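# Transfer the green pen from the blue plate to the white plate

## Task

Pick up the green pen that lies on the blue plate and set it down on the white plate; when the scene ends, neither gripper may be in contact with the pen.

## Robot and tools

ROBOT. Two arms, left_arm and right_arm, each ending in a two-finger gripper with a wrist camera. Base poses in the scene frame: left_arm at (-0.015, +0.340, 0) m, quat_wxyz (+1.000, 0, 0, -0.004); right_arm at (+0.046, -0.370, 0) m, quat_wxyz (+1.000, 0, 0, +0.015). A camera stand sits behind the arms. The fingers extend along the gripper's +z axis and spread along its y axis. end_effector_position is the point between the pads, roughly 1 cm short of the fingertips.

FRAMES. Scene frame: origin at table-top height, halfway between the nominal bases; +z up, +x out over the table, left_arm toward +y (not the image side). The table and fixed head cameras use the scene frame. Every hand position, quaternion, velocity, Hand target and wrist-camera pose is given in that arm's own base frame. Reported poses can be wrong by a few cm, more when the arm is stretched.

ROW FORMAT (shared by execute_actions and move). One row is 16 numbers covering both arms even when only one moves: left x, y, z (metres), qw, qx, qy, qz (w first), opening; then the same eight for right. x, y, z and the quaternion form an absolute pose in that arm's base frame, not an offset. Opening runs -1 (closed) to +1 (fully open, 0.093 m). To hold an arm still, repeat the full pose it reported in the last result before it stopped moving, plus its opening; resending the measured pose can relax a press. To keep an orientation, resend the same quaternion every row rather than copying a drifted reading. A 0 in an opening slot is a real command.

execute_actions(actions, cameras). actions: a list of actions; each action is a list of up to 15 rows, one per 1/30 s step; a short action repeats its last row to fill 15 steps. Each action costs 0.5 s. Every target must lie within 0.6 m of that gripper's current position along each of the gripper's own axes, or the action is rejected for both arms; the first action is checked against the last reported state, and a malformed or failing first action voids the call. An empty list returns full state with all images plus the scene number and task. cameras: names, ["all"], or []; an unknown name voids the call.

move(target, speed, blend, opening_speed, grip_force, blocking, cameras). target: one 16-number row or a list of up to 15 rows (no 0.6 m check). Grippers travel straight lines, turning the short way, all finishing together; at least 0.5 s, capped at 10 s total, pauses included. speed: m/s, 0.002 to 2.9, default 0.25, rotation capped at twice that in rad/s; one value or one per target. blend: metres of corner rounding per waypoint; 0 (default) stops at each. opening_speed: per second on the -1..+1 scale, at least 0.2. Opening changes in the first row apply at the start (the path pauses only if that target is within 10 mm of the gripper); in later rows they apply once everything is at rest at that waypoint. grip_force: newtons per pad, 10 to 50 (50 = full), one value or one per arm; it persists; lower values close slowly. blocking=false returns after about 0.5 s while motion continues; a new move takes over from the current point. No collision avoidance; faster moves lag, stray and hit harder. The result adds a move: line, e.g. done, off_target, moving, held, fault, with limits such as paced (pose clipped) or held (steps withheld). done means at rest within 10 mm and 2 degrees; neither done nor off_target tells you about contact.

wait(seconds 0 to 10): holds last commands; a running move continues. stop(): brakes the running move. zoom_image(camera, region=[x0, y0, x1, y1] pixels, origin top-left, at most 504 x 504) on the latest image of cam_head_left, cam_head_right, cam_left_wrist or cam_right_wrist (all 672x504). finished_scene(scene: 1 or 2) ends the scene irreversibly; the goal must persist without the robot.

RESULTS. Per arm: end_effector_position, end_effector_quat_wxyz, Hand target (where it is actually steered), Tool commands, grip_measured, Joint positions (last entry = opening in metres, floored at 0), Joint velocities (may say within noise or be omitted), joint torques (include gravity; joints 1 to 3 wrap at ±28 N m), motor temperatures. Orientation commands are clipped to 40 degrees from the measured one each step, so large turns need repeated commands. Friction and gravity leave grippers low, short or tilted; small moves may fail or go sideways. Check pose after each move and correct.

GRIPPING. grip_measured is motor position on the opening scale. Pads meet near -0.94; each mm of object width adds about 0.0208. For a firm hold send at least 0.24 below the width reading (round or thin items like a pen may need lower); hold by resending it; release by sending well above the width reading. Readings may run up to 0.02 high. A sudden large drop in command can spike force.

AVOID. Dropping or releasing a moving pen, letting anything leave the table, hard hits on the table or fixtures, any arm-to-arm contact or one gripper closing on the other's fingers, loads on wrist-camera cables, paths near an arm's own base, and fault stops. Objects may be nudged occasionally. Heat: MOTOR HOT at 75 °C, fold-and-idle at 90 °C, collapse at 100 °C; avoid long stretched holds. Joint ranges (rad): waist -2.618 to 3.054, shoulder 0 to 3.142, elbow 0 to 3.142 (straight 2.901), wrist pitch and yaw ±1.571, wrist roll ±2.094. Thinking time lets the scene keep running.

Each tool is called after ">>>" as name([rows], argument=value, ...), one row to a line, values as JSON.

## Session

>>> execute_actions(actions=[])

Scene clock: 0.00 s.
left_arm: end_effector_position=(+0.3778, +0.0433, +0.0662) grip_measured=+1.000 end_effector_quat_wxyz=(+0.538, -0.102, +0.832, +0.092) | right_arm: end_effector_position=(+0.3883, -0.0296, +0.0658) grip_measured=+1.000 end_effector_quat_wxyz=(+0.518, +0.069, +0.847, -0.101)
Joint positions: left_arm=[-0.004 1.596 0.356 0.807 -0.27 -0.075 0.093] | right_arm=[0.046 1.599 0.425 0.694 0.285 0.036 0.093]
Joint velocities: within noise
Joint torques (N m): no reading
Motor temperatures (°C): left_arm=[26 28 30 30 26 28 26] | right_arm=[27 30 26 26 26 27 27]
Heat: left arm: 30 °C; right arm: 30 °C.
Hand target: left_arm +0.3805, +0.0433, +0.0712; +0.544, -0.103, +0.828, +0.092 | right_arm +0.3904, -0.0295, +0.0699; +0.523, +0.070, +0.844, -0.100
Tool commands: left_gripper/opening=+1.0 right_gripper/opening=+1.0

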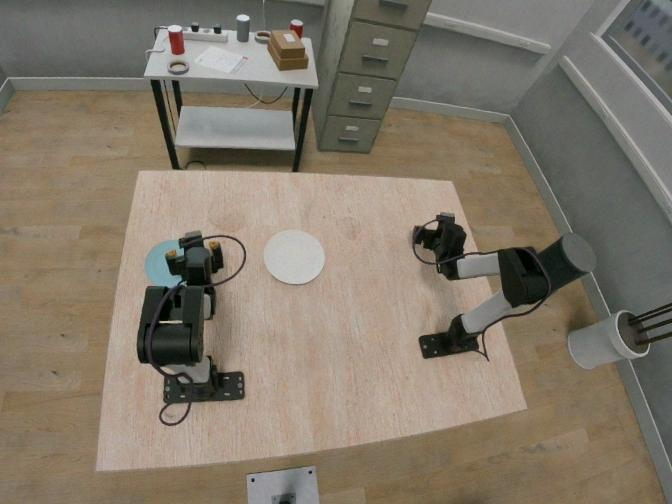

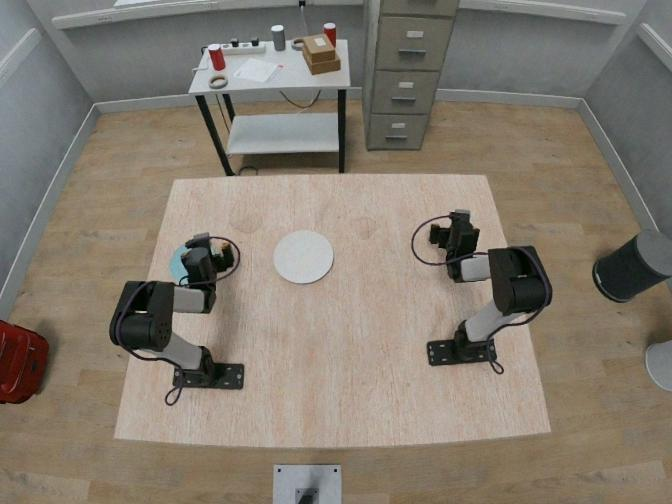

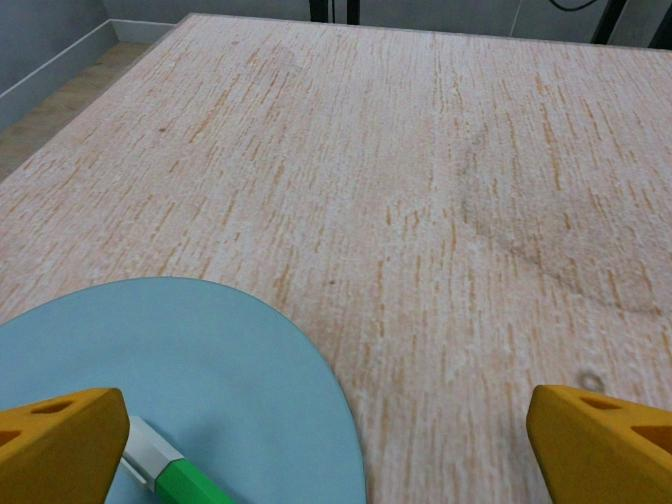

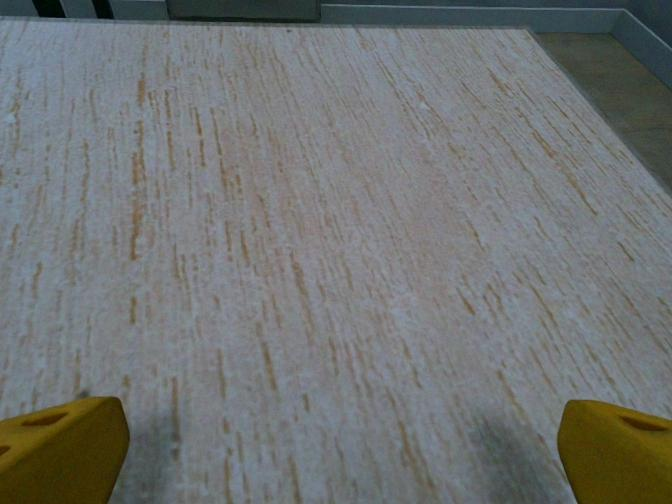

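>>> move(target=[0.28,0.05,0.22,0.05,0,0.9987,0,1,0.3904,-0.0295,0.0699,0.523,0.07,0.844,-0.1,1], speed=0.5, cameras=["all"])

Scene clock: 8.93 s.
left_arm: end_effector_position=(+0.2762, +0.0518, +0.2137) grip_measured=+1.000 end_effector_quat_wxyz=(+0.046, -0.010, +0.999, +0.008) | right_arm: end_effector_position=(+0.3883, -0.0296, +0.0658) grip_measured=+1.000 end_effector_quat_wxyz=(+0.518, +0.069, +0.847, -0.101)
Joint positions: left_arm=[0.185 1.565 1.637 -1.55 0 0.165 0.093] | right_arm=[0.046 1.599 0.425 0.694 0.285 0.036 0.093]
Joint torques (N m): left_arm=[0.58 -4.41 9.81 0.51 0.22 0.19] | right_arm=[0.2 -6.05 5.23 2.63 0.01 0.09]
Heat: left arm: 32 °C; right arm: 31 °C.
Hand target: left_arm +0.2787, +0.0514, +0.2212; +0.054, -0.006, +0.999, +0.002 | right_arm +0.3904, -0.0295, +0.0699; +0.523, +0.070, +0.844, -0.100
Off the commanded pose: left_arm 0.008 m, 2 deg | right_arm 0.005 m, 1 deg.
joint sent to its limit (left arm) — joint 4 (wrist pitch), lower limit. The joint targets still meet the commanded pose.
move: done

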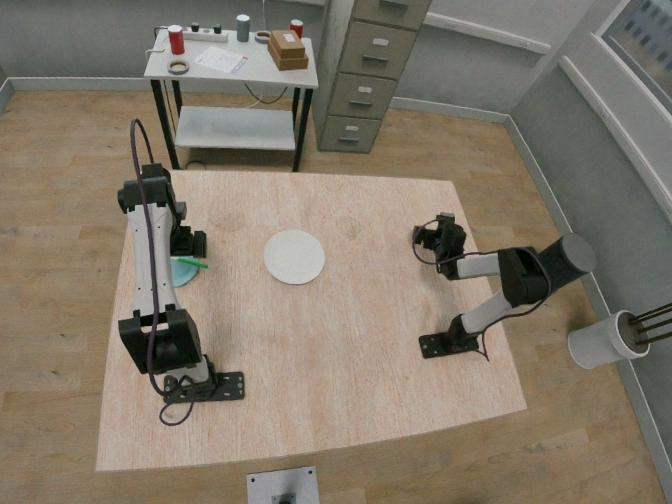

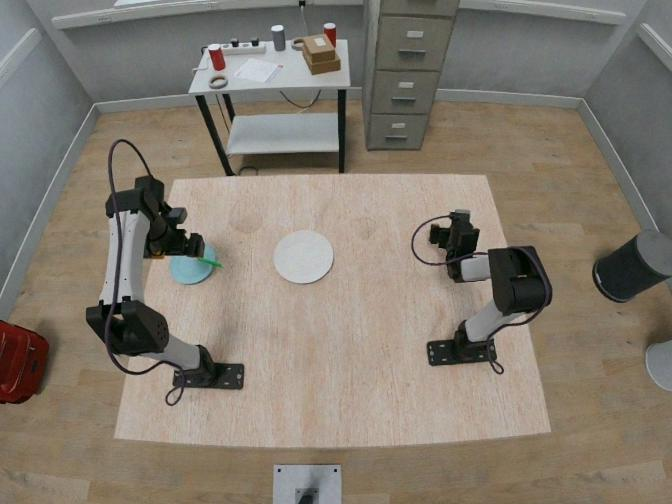

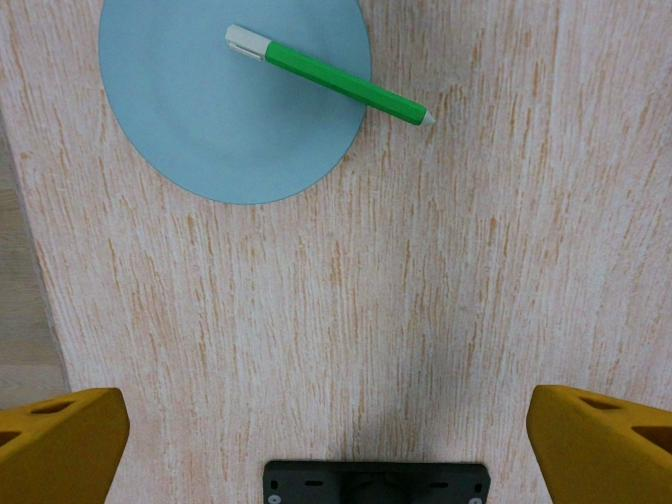

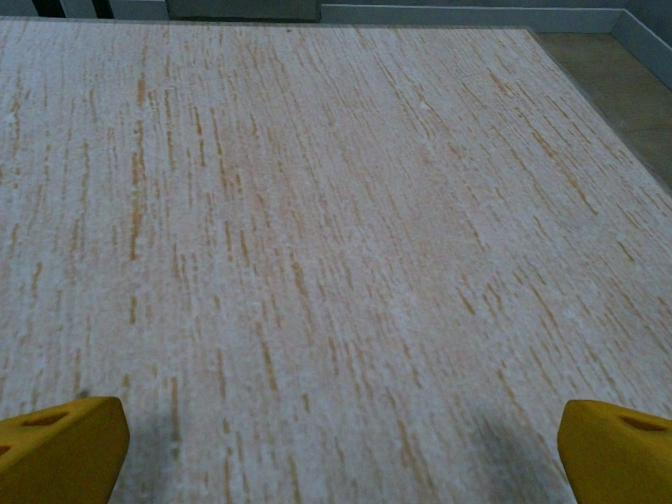

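>>> move(target=[0.33,0.05,0.13,0,-0.556,0.831,0,1,0.3904,-0.0295,0.0699,0.523,0.07,0.844,-0.1,1], speed=0.5, cameras=["cam_head_left","cam_head_right","cam_left_wrist"])

Scene clock: 32.30 s.
left_arm: end_effector_position=(+0.3306, +0.0512, +0.1395) grip_measured=+1.000 end_effector_quat_wxyz=(+0.005, -0.549, +0.836, -0.008) | right_arm: end_effector_position=(+0.3883, -0.0296, +0.0658) grip_measured=+1.000 end_effector_quat_wxyz=(+0.518, +0.069, +0.847, -0.101)
Joint positions: left_arm=[0.159 1.795 1.598 -1.359 0.01 -1.004 0.093] | right_arm=[0.046 1.599 0.425 0.694 0.285 0.036 0.093]
Joint torques (N m): left_arm=[-0.85 -5.96 4.7 0.68 -0.04 -0.15] | right_arm=[0.18 -6.05 5.26 2.63 0 0.08]
Motor temperatures (°C): left_arm=[26 30 34 31 26 28 26] | right_arm=[27 32 29 32 26 27 27]
Heat: left arm: 34 °C; right arm: 32 °C.
Hand target: left_arm +0.3302, +0.0483, +0.1302; -0.002, -0.552, +0.834, -0.005 | right_arm +0.3904, -0.0295, +0.0699; +0.523, +0.070, +0.844, -0.100
Off the commanded pose: left_arm 0.010 m, 1 deg | right_arm 0.005 m, 1 deg.
move: done
Images, in order (width x height): cam_head_left 672x504, cam_head_right 672x504, cam_left_wrist 672x504.

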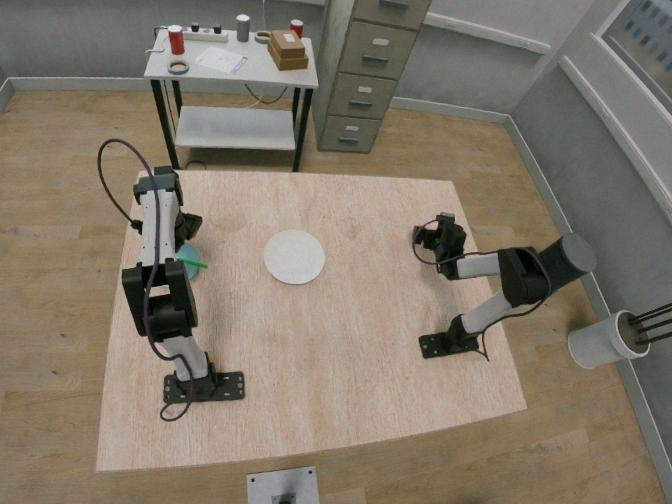

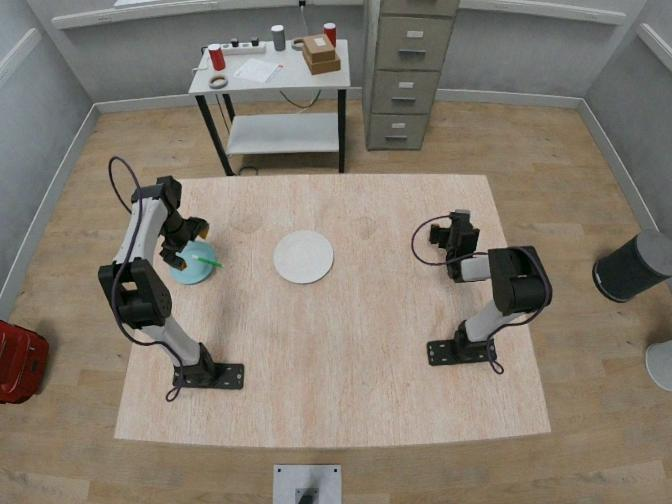

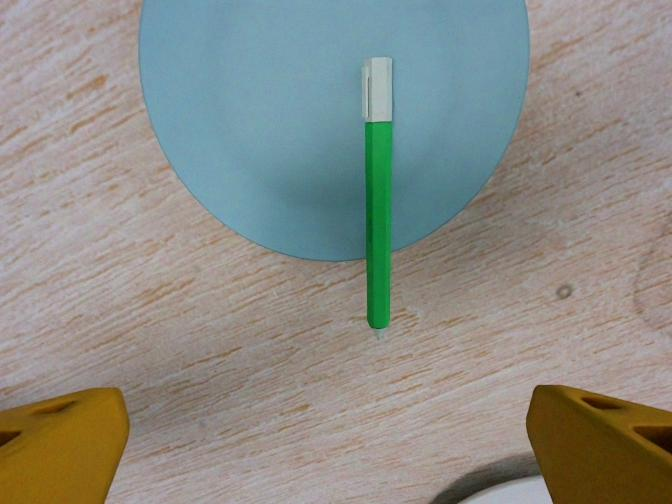

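>>> move(target=[0.351,0.05,0.065,0,-0.556,0.831,0,1,0.3904,-0.0295,0.0699,0.523,0.07,0.844,-0.1,1], speed=0.3, cameras=["cam_head_left","cam_head_right","cam_left_wrist"])

Scene clock: 43.67 s.
left_arm: end_effector_position=(+0.3518, +0.0513, +0.0724) grip_measured=+1.000 end_effector_quat_wxyz=(+0.001, -0.553, +0.833, -0.006) | right_arm: end_effector_position=(+0.3883, -0.0296, +0.0658) grip_measured=+1.000 end_effector_quat_wxyz=(+0.518, +0.069, +0.847, -0.101)
Joint positions: left_arm=[0.15 1.904 1.471 -1.131 0.01 -1.021 0.093] | right_arm=[0.046 1.599 0.425 0.694 0.285 0.036 0.093]
Joint torques (N m): left_arm=[-0.8 -6.87 5.03 0.67 -0.16 -0.15] | right_arm=[0.21 -6.08 5.2 2.63 0.01 0.08]
Heat: left arm: 33 °C; right arm: 33 °C.
Hand target: left_arm +0.3507, +0.0500, +0.0651; +0.000, -0.556, +0.831, +0.000 | right_arm +0.3904, -0.0295, +0.0699; +0.523, +0.070, +0.844, -0.100
Off the commanded pose: left_arm 0.008 m, 1 deg | right_arm 0.005 m, 1 deg.
move: done
Images, in order (width x height): cam_head_left 672x504, cam_head_right 672x504, cam_left_wrist 672x504.

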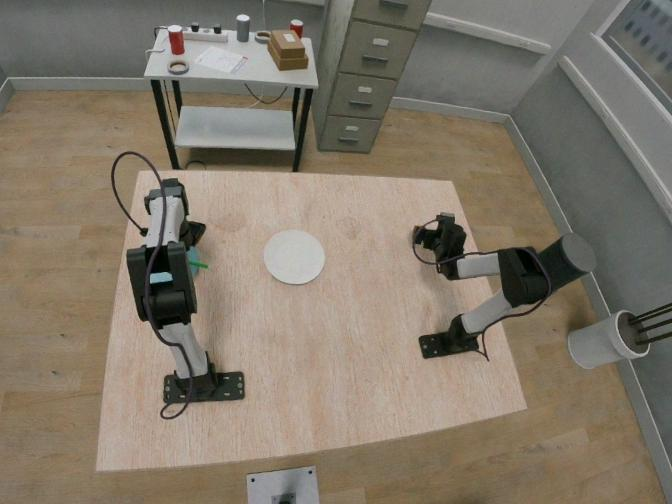

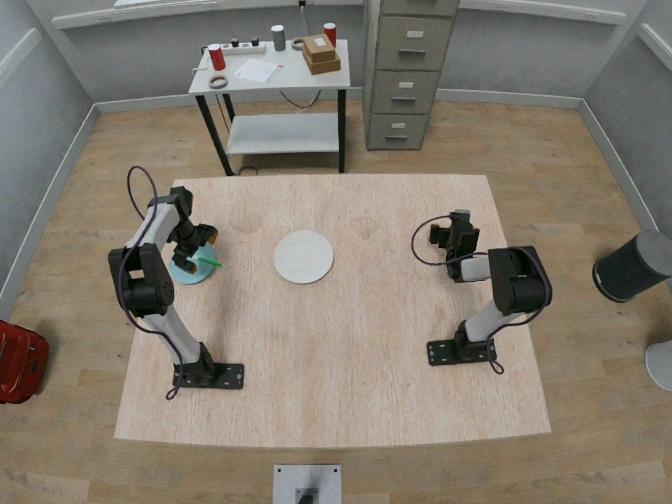

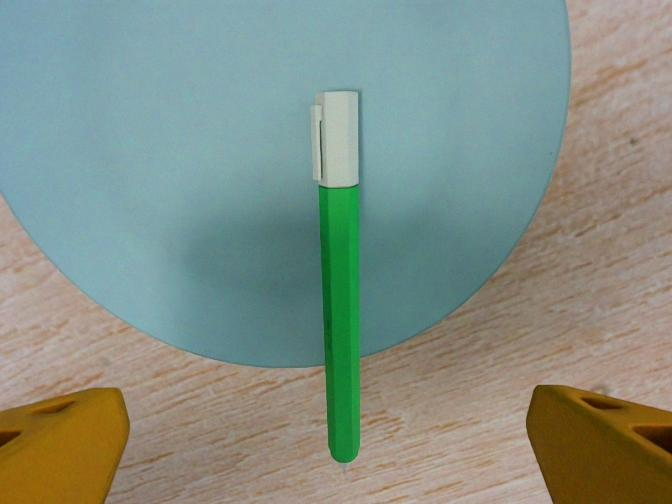

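>>> move(target=[0.354,0.058,0.022,0,-0.556,0.831,0,1,0.3904,-0.0295,0.0699,0.523,0.07,0.844,-0.1,1], speed=0.12, cameras=["cam_head_right","cam_left_wrist"])

Scene clock: 56.13 s.
left_arm: end_effector_position=(+0.3576, +0.0544, +0.0314) grip_measured=+1.000 end_effector_quat_wxyz=(+0.004, -0.555, +0.832, -0.008) | right_arm: end_effector_position=(+0.3883, -0.0296, +0.0658) grip_measured=+1.000 end_effector_quat_wxyz=(+0.518, +0.069, +0.847, -0.101)
Joint positions: left_arm=[0.156 1.961 1.382 -0.978 0.01 -1.021 0.093] | right_arm=[0.046 1.599 0.425 0.694 0.285 0.036 0.093]
Joint torques (N m): left_arm=[0.54 -6.8 4.68 0.69 -0.16 0.08] | right_arm=[0.21 -6.05 5.2 2.63 0 0.08]
Heat: left arm: 33 °C; right arm: 34 °C.
Hand target: left_arm +0.3540, +0.0579, +0.0223; +0.000, -0.556, +0.831, +0.000 | right_arm +0.3904, -0.0295, +0.0699; +0.523, +0.070, +0.844, -0.100
Off the commanded pose: left_arm 0.011 m, 1 deg | right_arm 0.005 m, 1 deg.
move: off_target (left_arm)
Images, in order (width x height): cam_head_right 672x504, cam_left_wrist 672x504.

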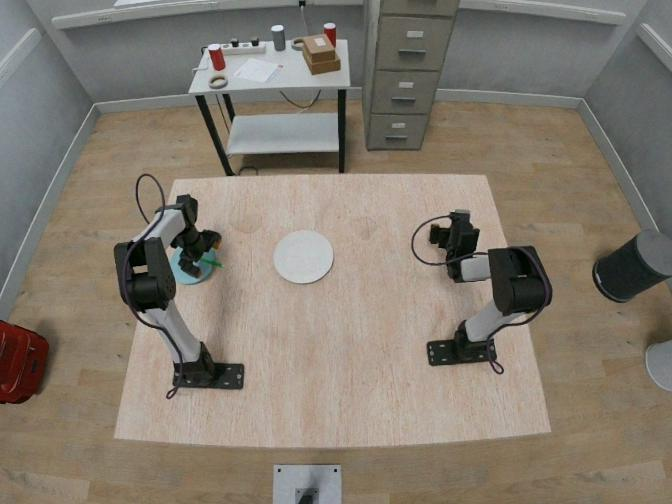

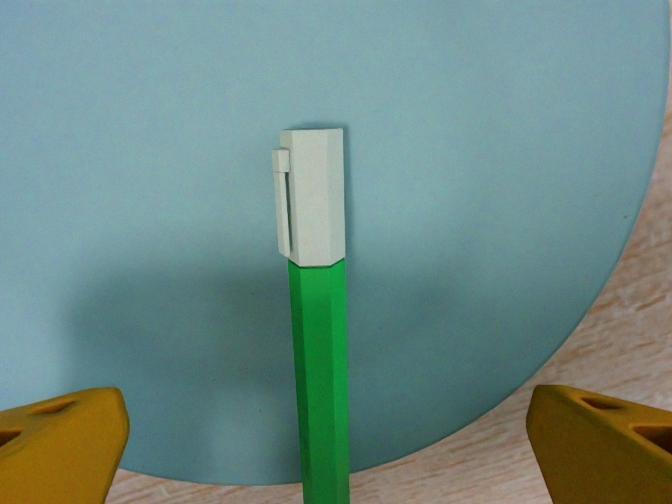

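>>> move([
  [0.351,0.061,0.010,0,-0.556,0.831,0,1,0.3904,-0.0295,0.0699,0.523,0.07,0.844,-0.1,1],
], speed=0.06, cameras=["cam_left_wrist"])

>>> move([
  [0.351,0.061,0.010,0,-0.556,0.831,0,-0.95,0.3904,-0.0295,0.0699,0.523,0.07,0.844,-0.1,1],
], grip_force=20, opening_speed=1, cameras=["cam_left_wrist"])

Scene clock: 63.00 s.
left_arm: end_effector_position=(+0.3551, +0.0563, +0.0237) grip_measured=+1.000 end_effector_quat_wxyz=(+0.005, -0.558, +0.830, -0.008) | right_arm: end_effector_position=(+0.3883, -0.0296, +0.0658) grip_measured=+1.000 end_effector_quat_wxyz=(+0.518, +0.069, +0.847, -0.101)
Joint positions: left_arm=[0.162 1.961 1.35 -0.943 0.01 -1.021 0.093] | right_arm=[0.046 1.599 0.425 0.694 0.285 0.036 0.093]
Joint torques (N m): left_arm=[0.85 -6.15 4.01 0.8 -0.16 0.18] | right_arm=[0.24 -6.06 5.22 2.64 0.01 0.09]
Heat: left arm: 33 °C; right arm: 35 °C.
Hand target: left_arm +0.3504, +0.0607, +0.0104; -0.001, -0.556, +0.831, +0.000 | right_arm +0.3904, -0.0295, +0.0699; +0.523, +0.070, +0.844, -0.100
Off the commanded pose: left_arm 0.015 m, 1 deg | right_arm 0.005 m, 1 deg.
move: off_target (left_arm)
Images, in order (width x height): cam_left_wrist 672x504.

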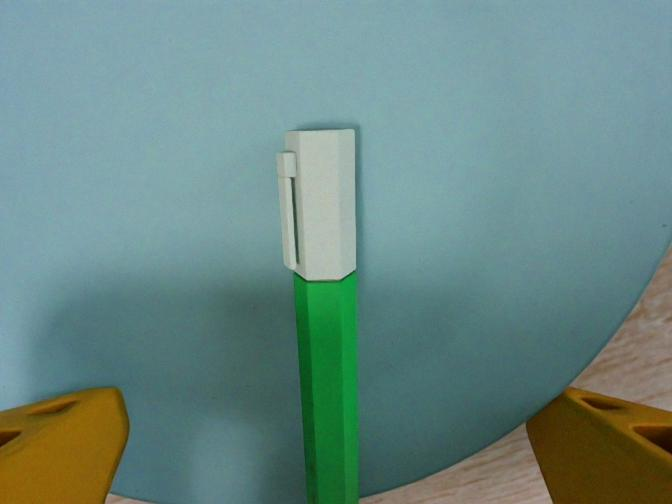

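Scene clock: 69.97 s.
left_arm: end_effector_position=(+0.3637, +0.0590, +0.0240) grip_measured=-0.453 end_effector_quat_wxyz=(+0.022, -0.557, +0.830, -0.016) | right_arm: end_effector_position=(+0.3883, -0.0296, +0.0658) grip_measured=+1.000 end_effector_quat_wxyz=(+0.518, +0.069, +0.847, -0.101)
Joint positions: left_arm=[0.165 1.961 1.35 -0.906 0.01 -1.017 0.023] | right_arm=[0.046 1.599 0.425 0.694 0.285 0.036 0.093]
Joint velocities: left_arm=[0.012 -0.012 -0.002 -0.007 0.007 -0.007 -0.01] | right_arm=[within noise]
Joint torques (N m): left_arm=[0.46 -6.19 4.21 0.53 -0.15 0.12] | right_arm=[0.21 -6.08 5.23 2.63 0.01 0.08]
Heat: left arm: 32 °C; right arm: 35 °C.
Hand target: left_arm +0.3510, +0.0609, +0.0106; +0.000, -0.556, +0.831, +0.000 | right_arm +0.3904, -0.0295, +0.0699; +0.523, +0.070, +0.844, -0.100
Off the commanded pose: left_arm 0.019 m, 3 deg | right_arm 0.005 m, 1 deg.
grip_force (N): 20, 20
move: moving (left_arm; no rest 5 s after the path's end)
Images, in order (width x height): cam_left_wrist 672x504.

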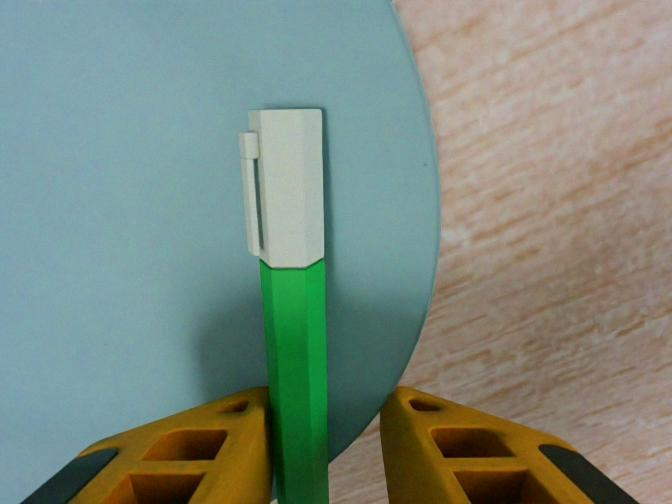

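>>> move([
  [0.358,0.060,0.022,0,-0.556,0.831,0,-0.3,0.3904,-0.0295,0.0699,0.523,0.07,0.844,-0.1,1],
], speed=0.06, cameras=["cam_left_wrist"])

Scene clock: 76.43 s.
left_arm: end_effector_position=(+0.3576, +0.0579, +0.0230) grip_measured=-0.302 end_effector_quat_wxyz=(+0.008, -0.557, +0.830, -0.010) | right_arm: end_effector_position=(+0.3883, -0.0296, +0.0658) grip_measured=+1.000 end_effector_quat_wxyz=(+0.518, +0.069, +0.847, -0.101)
Joint positions: left_arm=[0.165 1.966 1.354 -0.935 0.01 -1.017 0.031] | right_arm=[0.046 1.599 0.425 0.694 0.285 0.036 0.093]
Joint torques (N m): left_arm=[-0.01 -6.06 8.95 0.2 -0.15 0.06] | right_arm=[0.23 -6.05 5.23 2.63 0.01 0.09]
Heat: left arm: 32 °C; right arm: 35 °C.
Hand target: left_arm +0.3580, +0.0599, +0.0221; +0.000, -0.556, +0.831, +0.000 | right_arm +0.3904, -0.0295, +0.0699; +0.523, +0.070, +0.844, -0.100
Off the commanded pose: left_arm 0.002 m, 1 deg | right_arm 0.005 m, 1 deg.
grip_force (N): 20, 20
move: done
Images, in order (width x height): cam_left_wrist 672x504.

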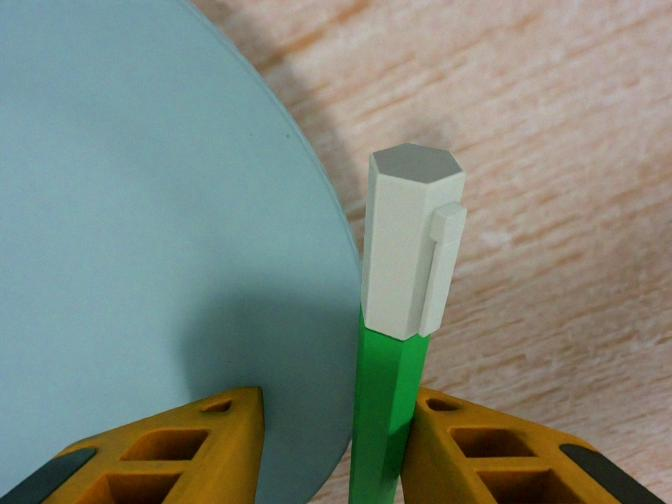

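>>> move([
  [0.358,0.060,0.022,0,-0.556,0.831,0,-1,0.3904,-0.0295,0.0699,0.523,0.07,0.844,-0.1,1],
], grip_force=35, opening_speed=1, cameras=["cam_left_wrist","cam_head_right"])

Scene clock: 82.93 s.
left_arm: end_effector_position=(+0.3577, +0.0580, +0.0247) grip_measured=-0.829 end_effector_quat_wxyz=(+0.007, -0.557, +0.830, -0.009) | right_arm: end_effector_position=(+0.3883, -0.0296, +0.0658) grip_measured=+1.000 end_effector_quat_wxyz=(+0.518, +0.069, +0.847, -0.101)
Joint positions: left_arm=[0.165 1.966 1.361 -0.944 0.01 -1.017 0.005] | right_arm=[0.046 1.599 0.425 0.694 0.285 0.036 0.093]
Joint torques (N m): left_arm=[0.02 -6.04 8.35 0.3 -0.16 0.07] | right_arm=[0.23 -6.04 5.19 2.63 0 0.08]
Heat: left arm: 33 °C; right arm: 36 °C.
Hand target: left_arm +0.3579, +0.0600, +0.0220; +0.000, -0.556, +0.831, +0.000 | right_arm +0.3904, -0.0295, +0.0699; +0.523, +0.070, +0.844, -0.100
Off the commanded pose: left_arm 0.003 m, 1 deg | right_arm 0.005 m, 1 deg.
grip_force (N): 35, 35
move: done
Images, in order (width x height): cam_head_right 672x504, cam_left_wrist 672x504.

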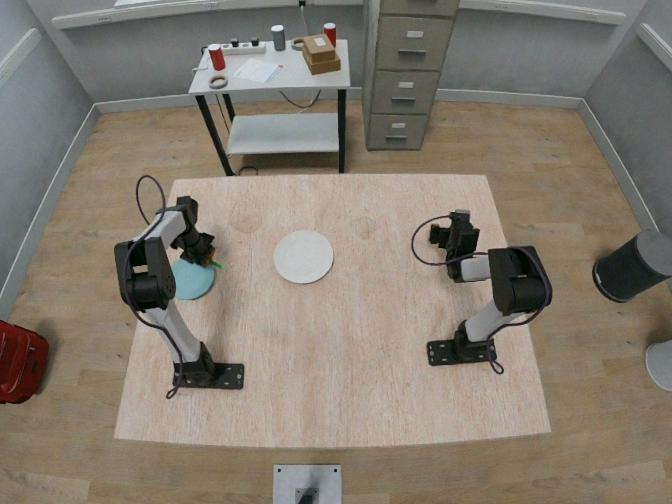

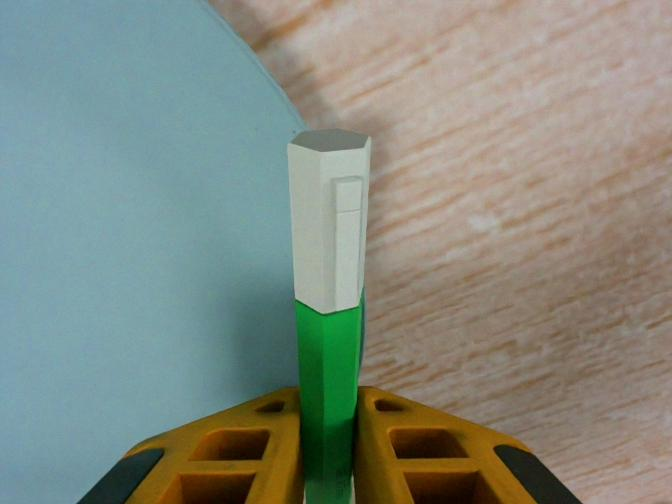

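>>> move([
  [0.355,0.055,0.12,0,-0.556,0.831,0,-1,0.3904,-0.0295,0.0699,0.523,0.07,0.844,-0.1,1],
  [0.35,-0.255,0.10,0,-0.216,0.976,0,-1,0.3904,-0.0295,0.0699,0.523,0.07,0.844,-0.1,1],
], speed=0.3, blend=0.03, cameras=["cam_left_wrist","cam_head_right","cam_head_left"])

Scene clock: 92.87 s.
left_arm: end_effector_position=(+0.3417, -0.2547, +0.0975) grip_measured=-0.834 end_effector_quat_wxyz=(-0.008, -0.216, +0.976, +0.001) | right_arm: end_effector_position=(+0.3883, -0.0296, +0.0658) grip_measured=+1.000 end_effector_quat_wxyz=(+0.518, +0.069, +0.847, -0.101)
Joint positions: left_arm=[-0.636 2.209 2.026 -1.4 0.01 -1.072 0.005] | right_arm=[0.046 1.599 0.425 0.694 0.285 0.036 0.093]
Joint torques (N m): left_arm=[0.64 -8.18 10.26 0.28 -0.18 0.1] | right_arm=[0.23 -6.04 5.23 2.63 0.01 0.07]
Heat: left arm: 34 °C; right arm: 36 °C.
Hand target: left_arm +0.3493, -0.2539, +0.1000; -0.001, -0.216, +0.976, +0.002 | right_arm +0.3904, -0.0295, +0.0699; +0.523, +0.070, +0.844, -0.100
Off the commanded pose: left_arm 0.009 m, 1 deg | right_arm 0.005 m, 1 deg.
grip_force (N): 35, 35
move: done
Images, in order (width x height): cam_head_left 672x504, cam_head_right 672x504, cam_left_wrist 672x504.

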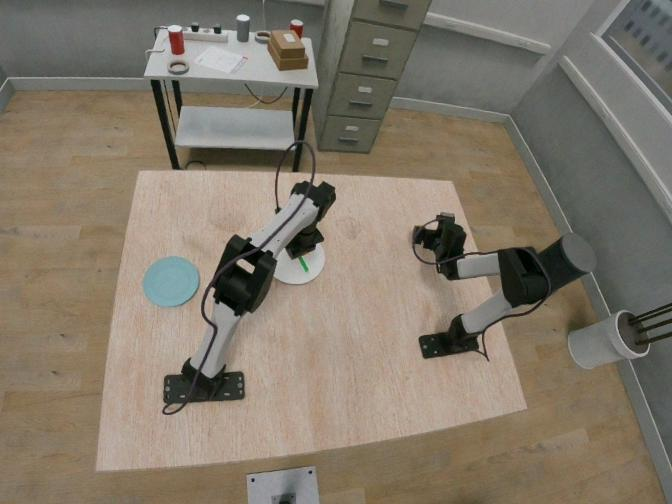

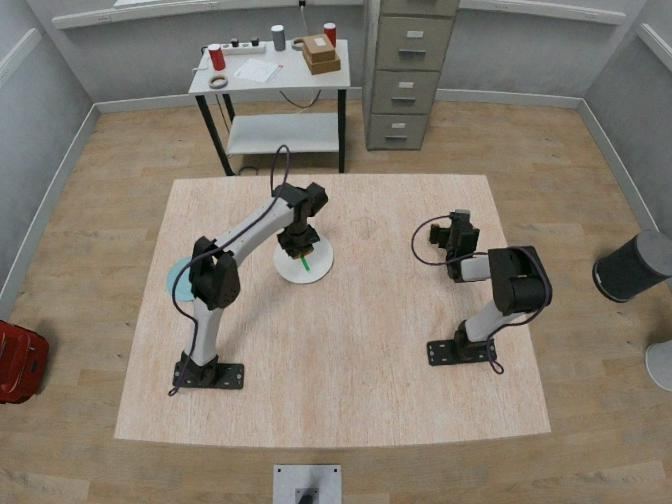

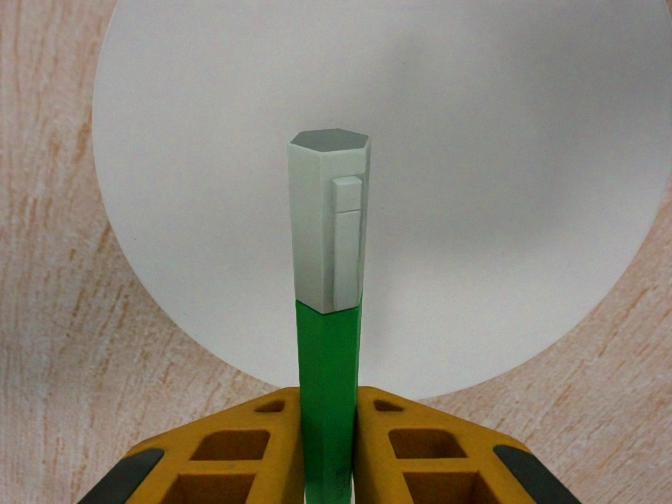

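>>> move([
  [0.408,-0.243,0.06,-0.17,-0.213,0.961,-0.038,-1,0.3904,-0.0295,0.0699,0.523,0.07,0.844,-0.1,1],
], speed=0.25, cameras=["cam_left_wrist","cam_head_right","cam_head_left"])

Scene clock: 109.13 s.
left_arm: end_effector_position=(+0.4053, -0.2368, +0.0576) grip_measured=-0.834 end_effector_quat_wxyz=(-0.112, -0.234, +0.963, -0.068) | right_arm: end_effector_position=(+0.3883, -0.0296, +0.0658) grip_measured=+1.000 end_effector_quat_wxyz=(+0.518, +0.069, +0.847, -0.101)
Joint positions: left_arm=[-0.441 2.552 2.445 -1.556 0.247 -0.906 0.005] | right_arm=[0.046 1.599 0.425 0.694 0.285 0.036 0.093]
Joint torques (N m): left_arm=[0.05 -9.92 9.94 0.11 0.35 0.19] | right_arm=[0.24 -6.09 5.23 2.64 0 0.07]
Motor temperatures (°C): left_arm=[26 35 35 30 26 28 26] | right_arm=[27 33 30 37 26 27 27]
Heat: left arm: 35 °C; right arm: 37 °C.
Hand target: left_arm +0.4082, -0.2409, +0.0596; -0.113, -0.227, +0.964, -0.078 | right_arm +0.3904, -0.0295, +0.0699; +0.523, +0.070, +0.844, -0.100
Off the commanded pose: left_arm 0.007 m, 8 deg | right_arm 0.005 m, 1 deg.
joint sent to its limit (left arm) — joint 4 (wrist pitch), lower limit. The joint targets are off in orientation, not in position.
grip_force (N): 35, 35
move: off_target (left_arm)
Images, in order (width x height): cam_head_left 672x504, cam_head_right 672x504, cam_left_wrist 672x504.

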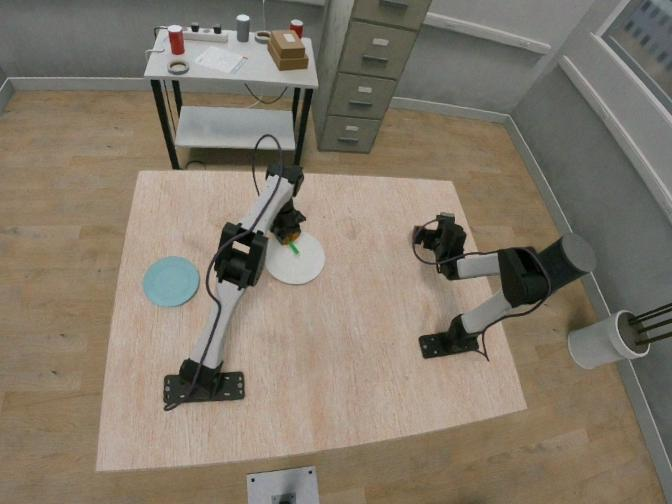

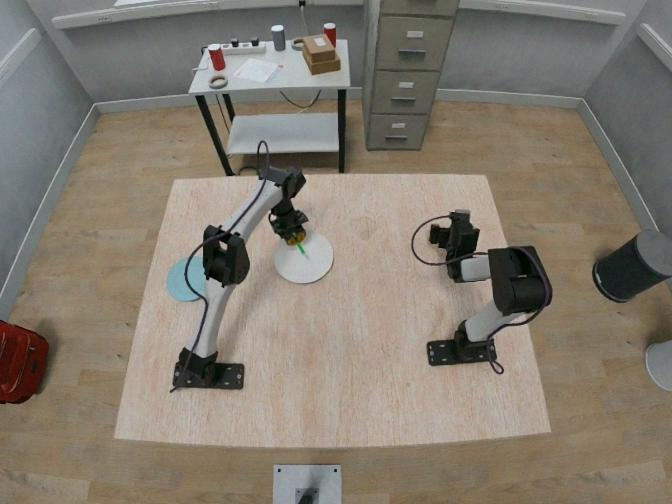

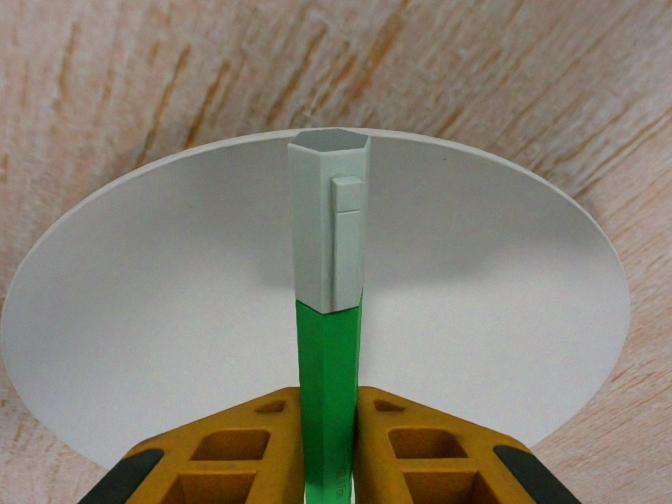

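>>> move([
  [0.385,-0.244,0.038,-0.113,-0.227,0.964,-0.078,-1,0.3904,-0.0295,0.0699,0.523,0.07,0.844,-0.1,1],
], speed=0.12, cameras=["cam_left_wrist","cam_head_right"])

Scene clock: 120.43 s.
left_arm: end_effector_position=(+0.3863, -0.2378, +0.0286) grip_measured=-0.835 end_effector_quat_wxyz=(-0.120, -0.226, +0.965, -0.062) | right_arm: end_effector_position=(+0.3883, -0.0296, +0.0658) grip_measured=+1.000 end_effector_quat_wxyz=(+0.518, +0.069, +0.847, -0.101)
Joint positions: left_arm=[-0.461 2.464 2.166 -1.382 0.248 -0.908 0.005] | right_arm=[0.046 1.599 0.425 0.694 0.285 0.036 0.093]
Joint torques (N m): left_arm=[-0.69 -13.52 4.23 0.45 0.35 -0.12] | right_arm=[0.23 -6.02 5.22 2.63 0.01 0.09]
Heat: left arm: 37 °C; right arm: 38 °C.
Hand target: left_arm +0.3852, -0.2440, +0.0380; -0.113, -0.227, +0.964, -0.078 | right_arm +0.3904, -0.0295, +0.0699; +0.523, +0.070, +0.844, -0.100
Off the commanded pose: left_arm 0.011 m, 2 deg | right_arm 0.005 m, 1 deg.
grip_force (N): 35, 35
move: off_target (left_arm)
Images, in order (width x height): cam_head_right 672x504, cam_left_wrist 672x504.

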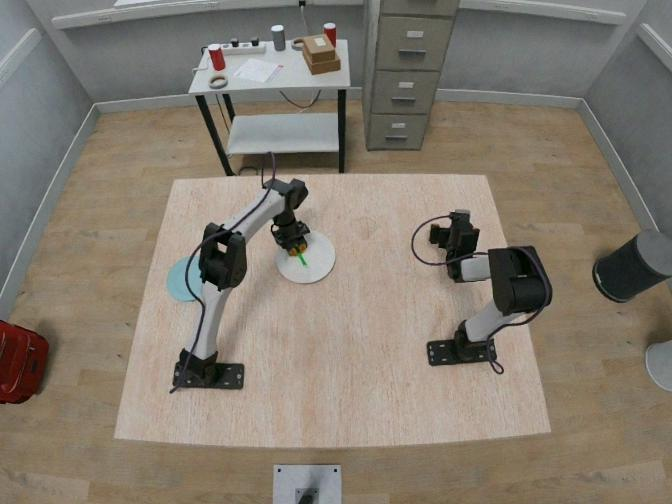

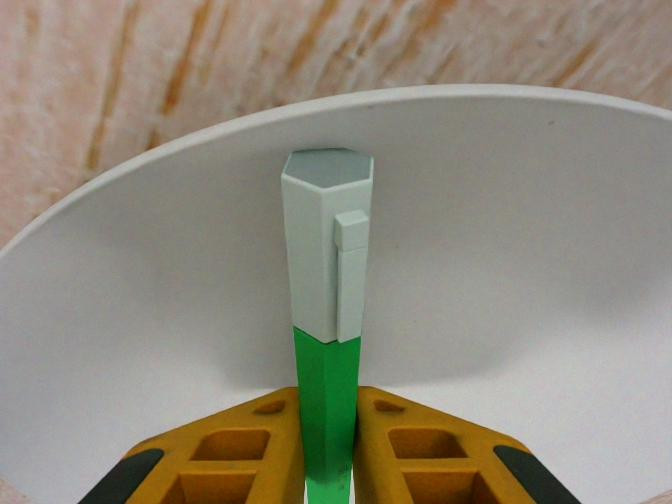

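>>> move([
  [0.385,-0.244,0.038,-0.113,-0.227,0.964,-0.078,-0.3,0.3904,-0.0295,0.0699,0.523,0.07,0.844,-0.1,1],
  [0.385,-0.244,0.15,-0.113,-0.227,0.964,-0.078,-0.3,0.3904,-0.0295,0.0699,0.523,0.07,0.844,-0.1,1],
], opening_speed=0.8, speed=0.15, cameras=["cam_left_wrist","cam_head_right"])

Scene clock: 128.13 s.
left_arm: end_effector_position=(+0.3854, -0.2385, +0.1266) grip_measured=-0.303 end_effector_quat_wxyz=(-0.075, -0.229, +0.965, -0.102) | right_arm: end_effector_position=(+0.3883, -0.0296, +0.0658) grip_measured=+1.000 end_effector_quat_wxyz=(+0.518, +0.069, +0.847, -0.101)
Joint positions: left_arm=[-0.461 2.333 2.33 -1.552 0.254 -0.929 0.031] | right_arm=[0.046 1.599 0.425 0.694 0.285 0.036 0.093]
Joint torques (N m): left_arm=[-0.51 -12.44 9.47 0.32 0.35 -0.11] | right_arm=[0.23 -6.02 5.2 2.64 0.01 0.08]
Motor temperatures (°C): left_arm=[26 42 35 30 26 28 26] | right_arm=[27 33 30 38 26 27 27]
Heat: left arm: 42 °C; right arm: 38 °C.
Hand target: left_arm +0.3841, -0.2435, +0.1488; -0.063, -0.230, +0.963, -0.124 | right_arm +0.3904, -0.0295, +0.0699; +0.523, +0.070, +0.844, -0.100
Off the commanded pose: left_arm 0.024 m, 5 deg | right_arm 0.005 m, 1 deg.
joint sent to its limit (left arm) — joint 4 (wrist pitch), lower limit. The joint targets are off in orientation, not in position.
grip_force (N): 35, 35
move: off_target (left_arm)
Images, in order (width x height): cam_head_right 672x504, cam_left_wrist 672x504.

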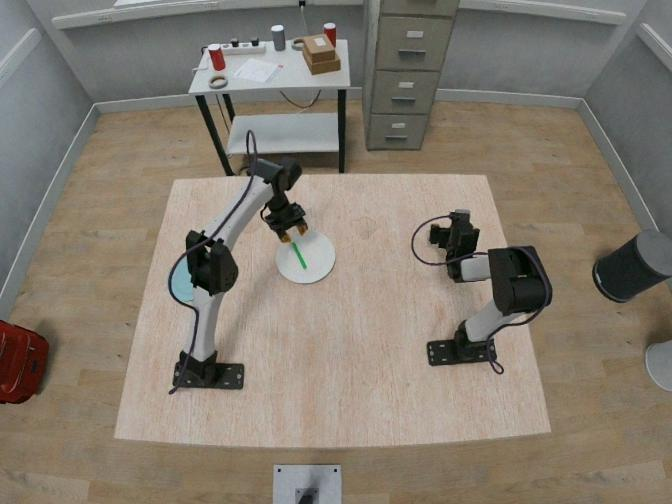

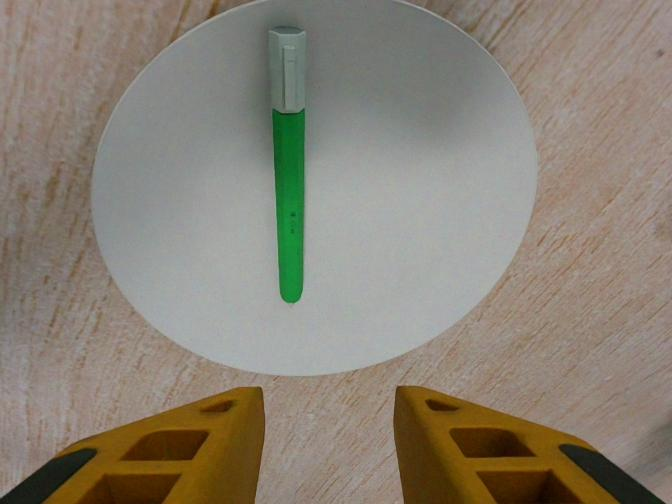

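Done.

>>> finished_scene(scene=1)

The scene is finished: the task was done.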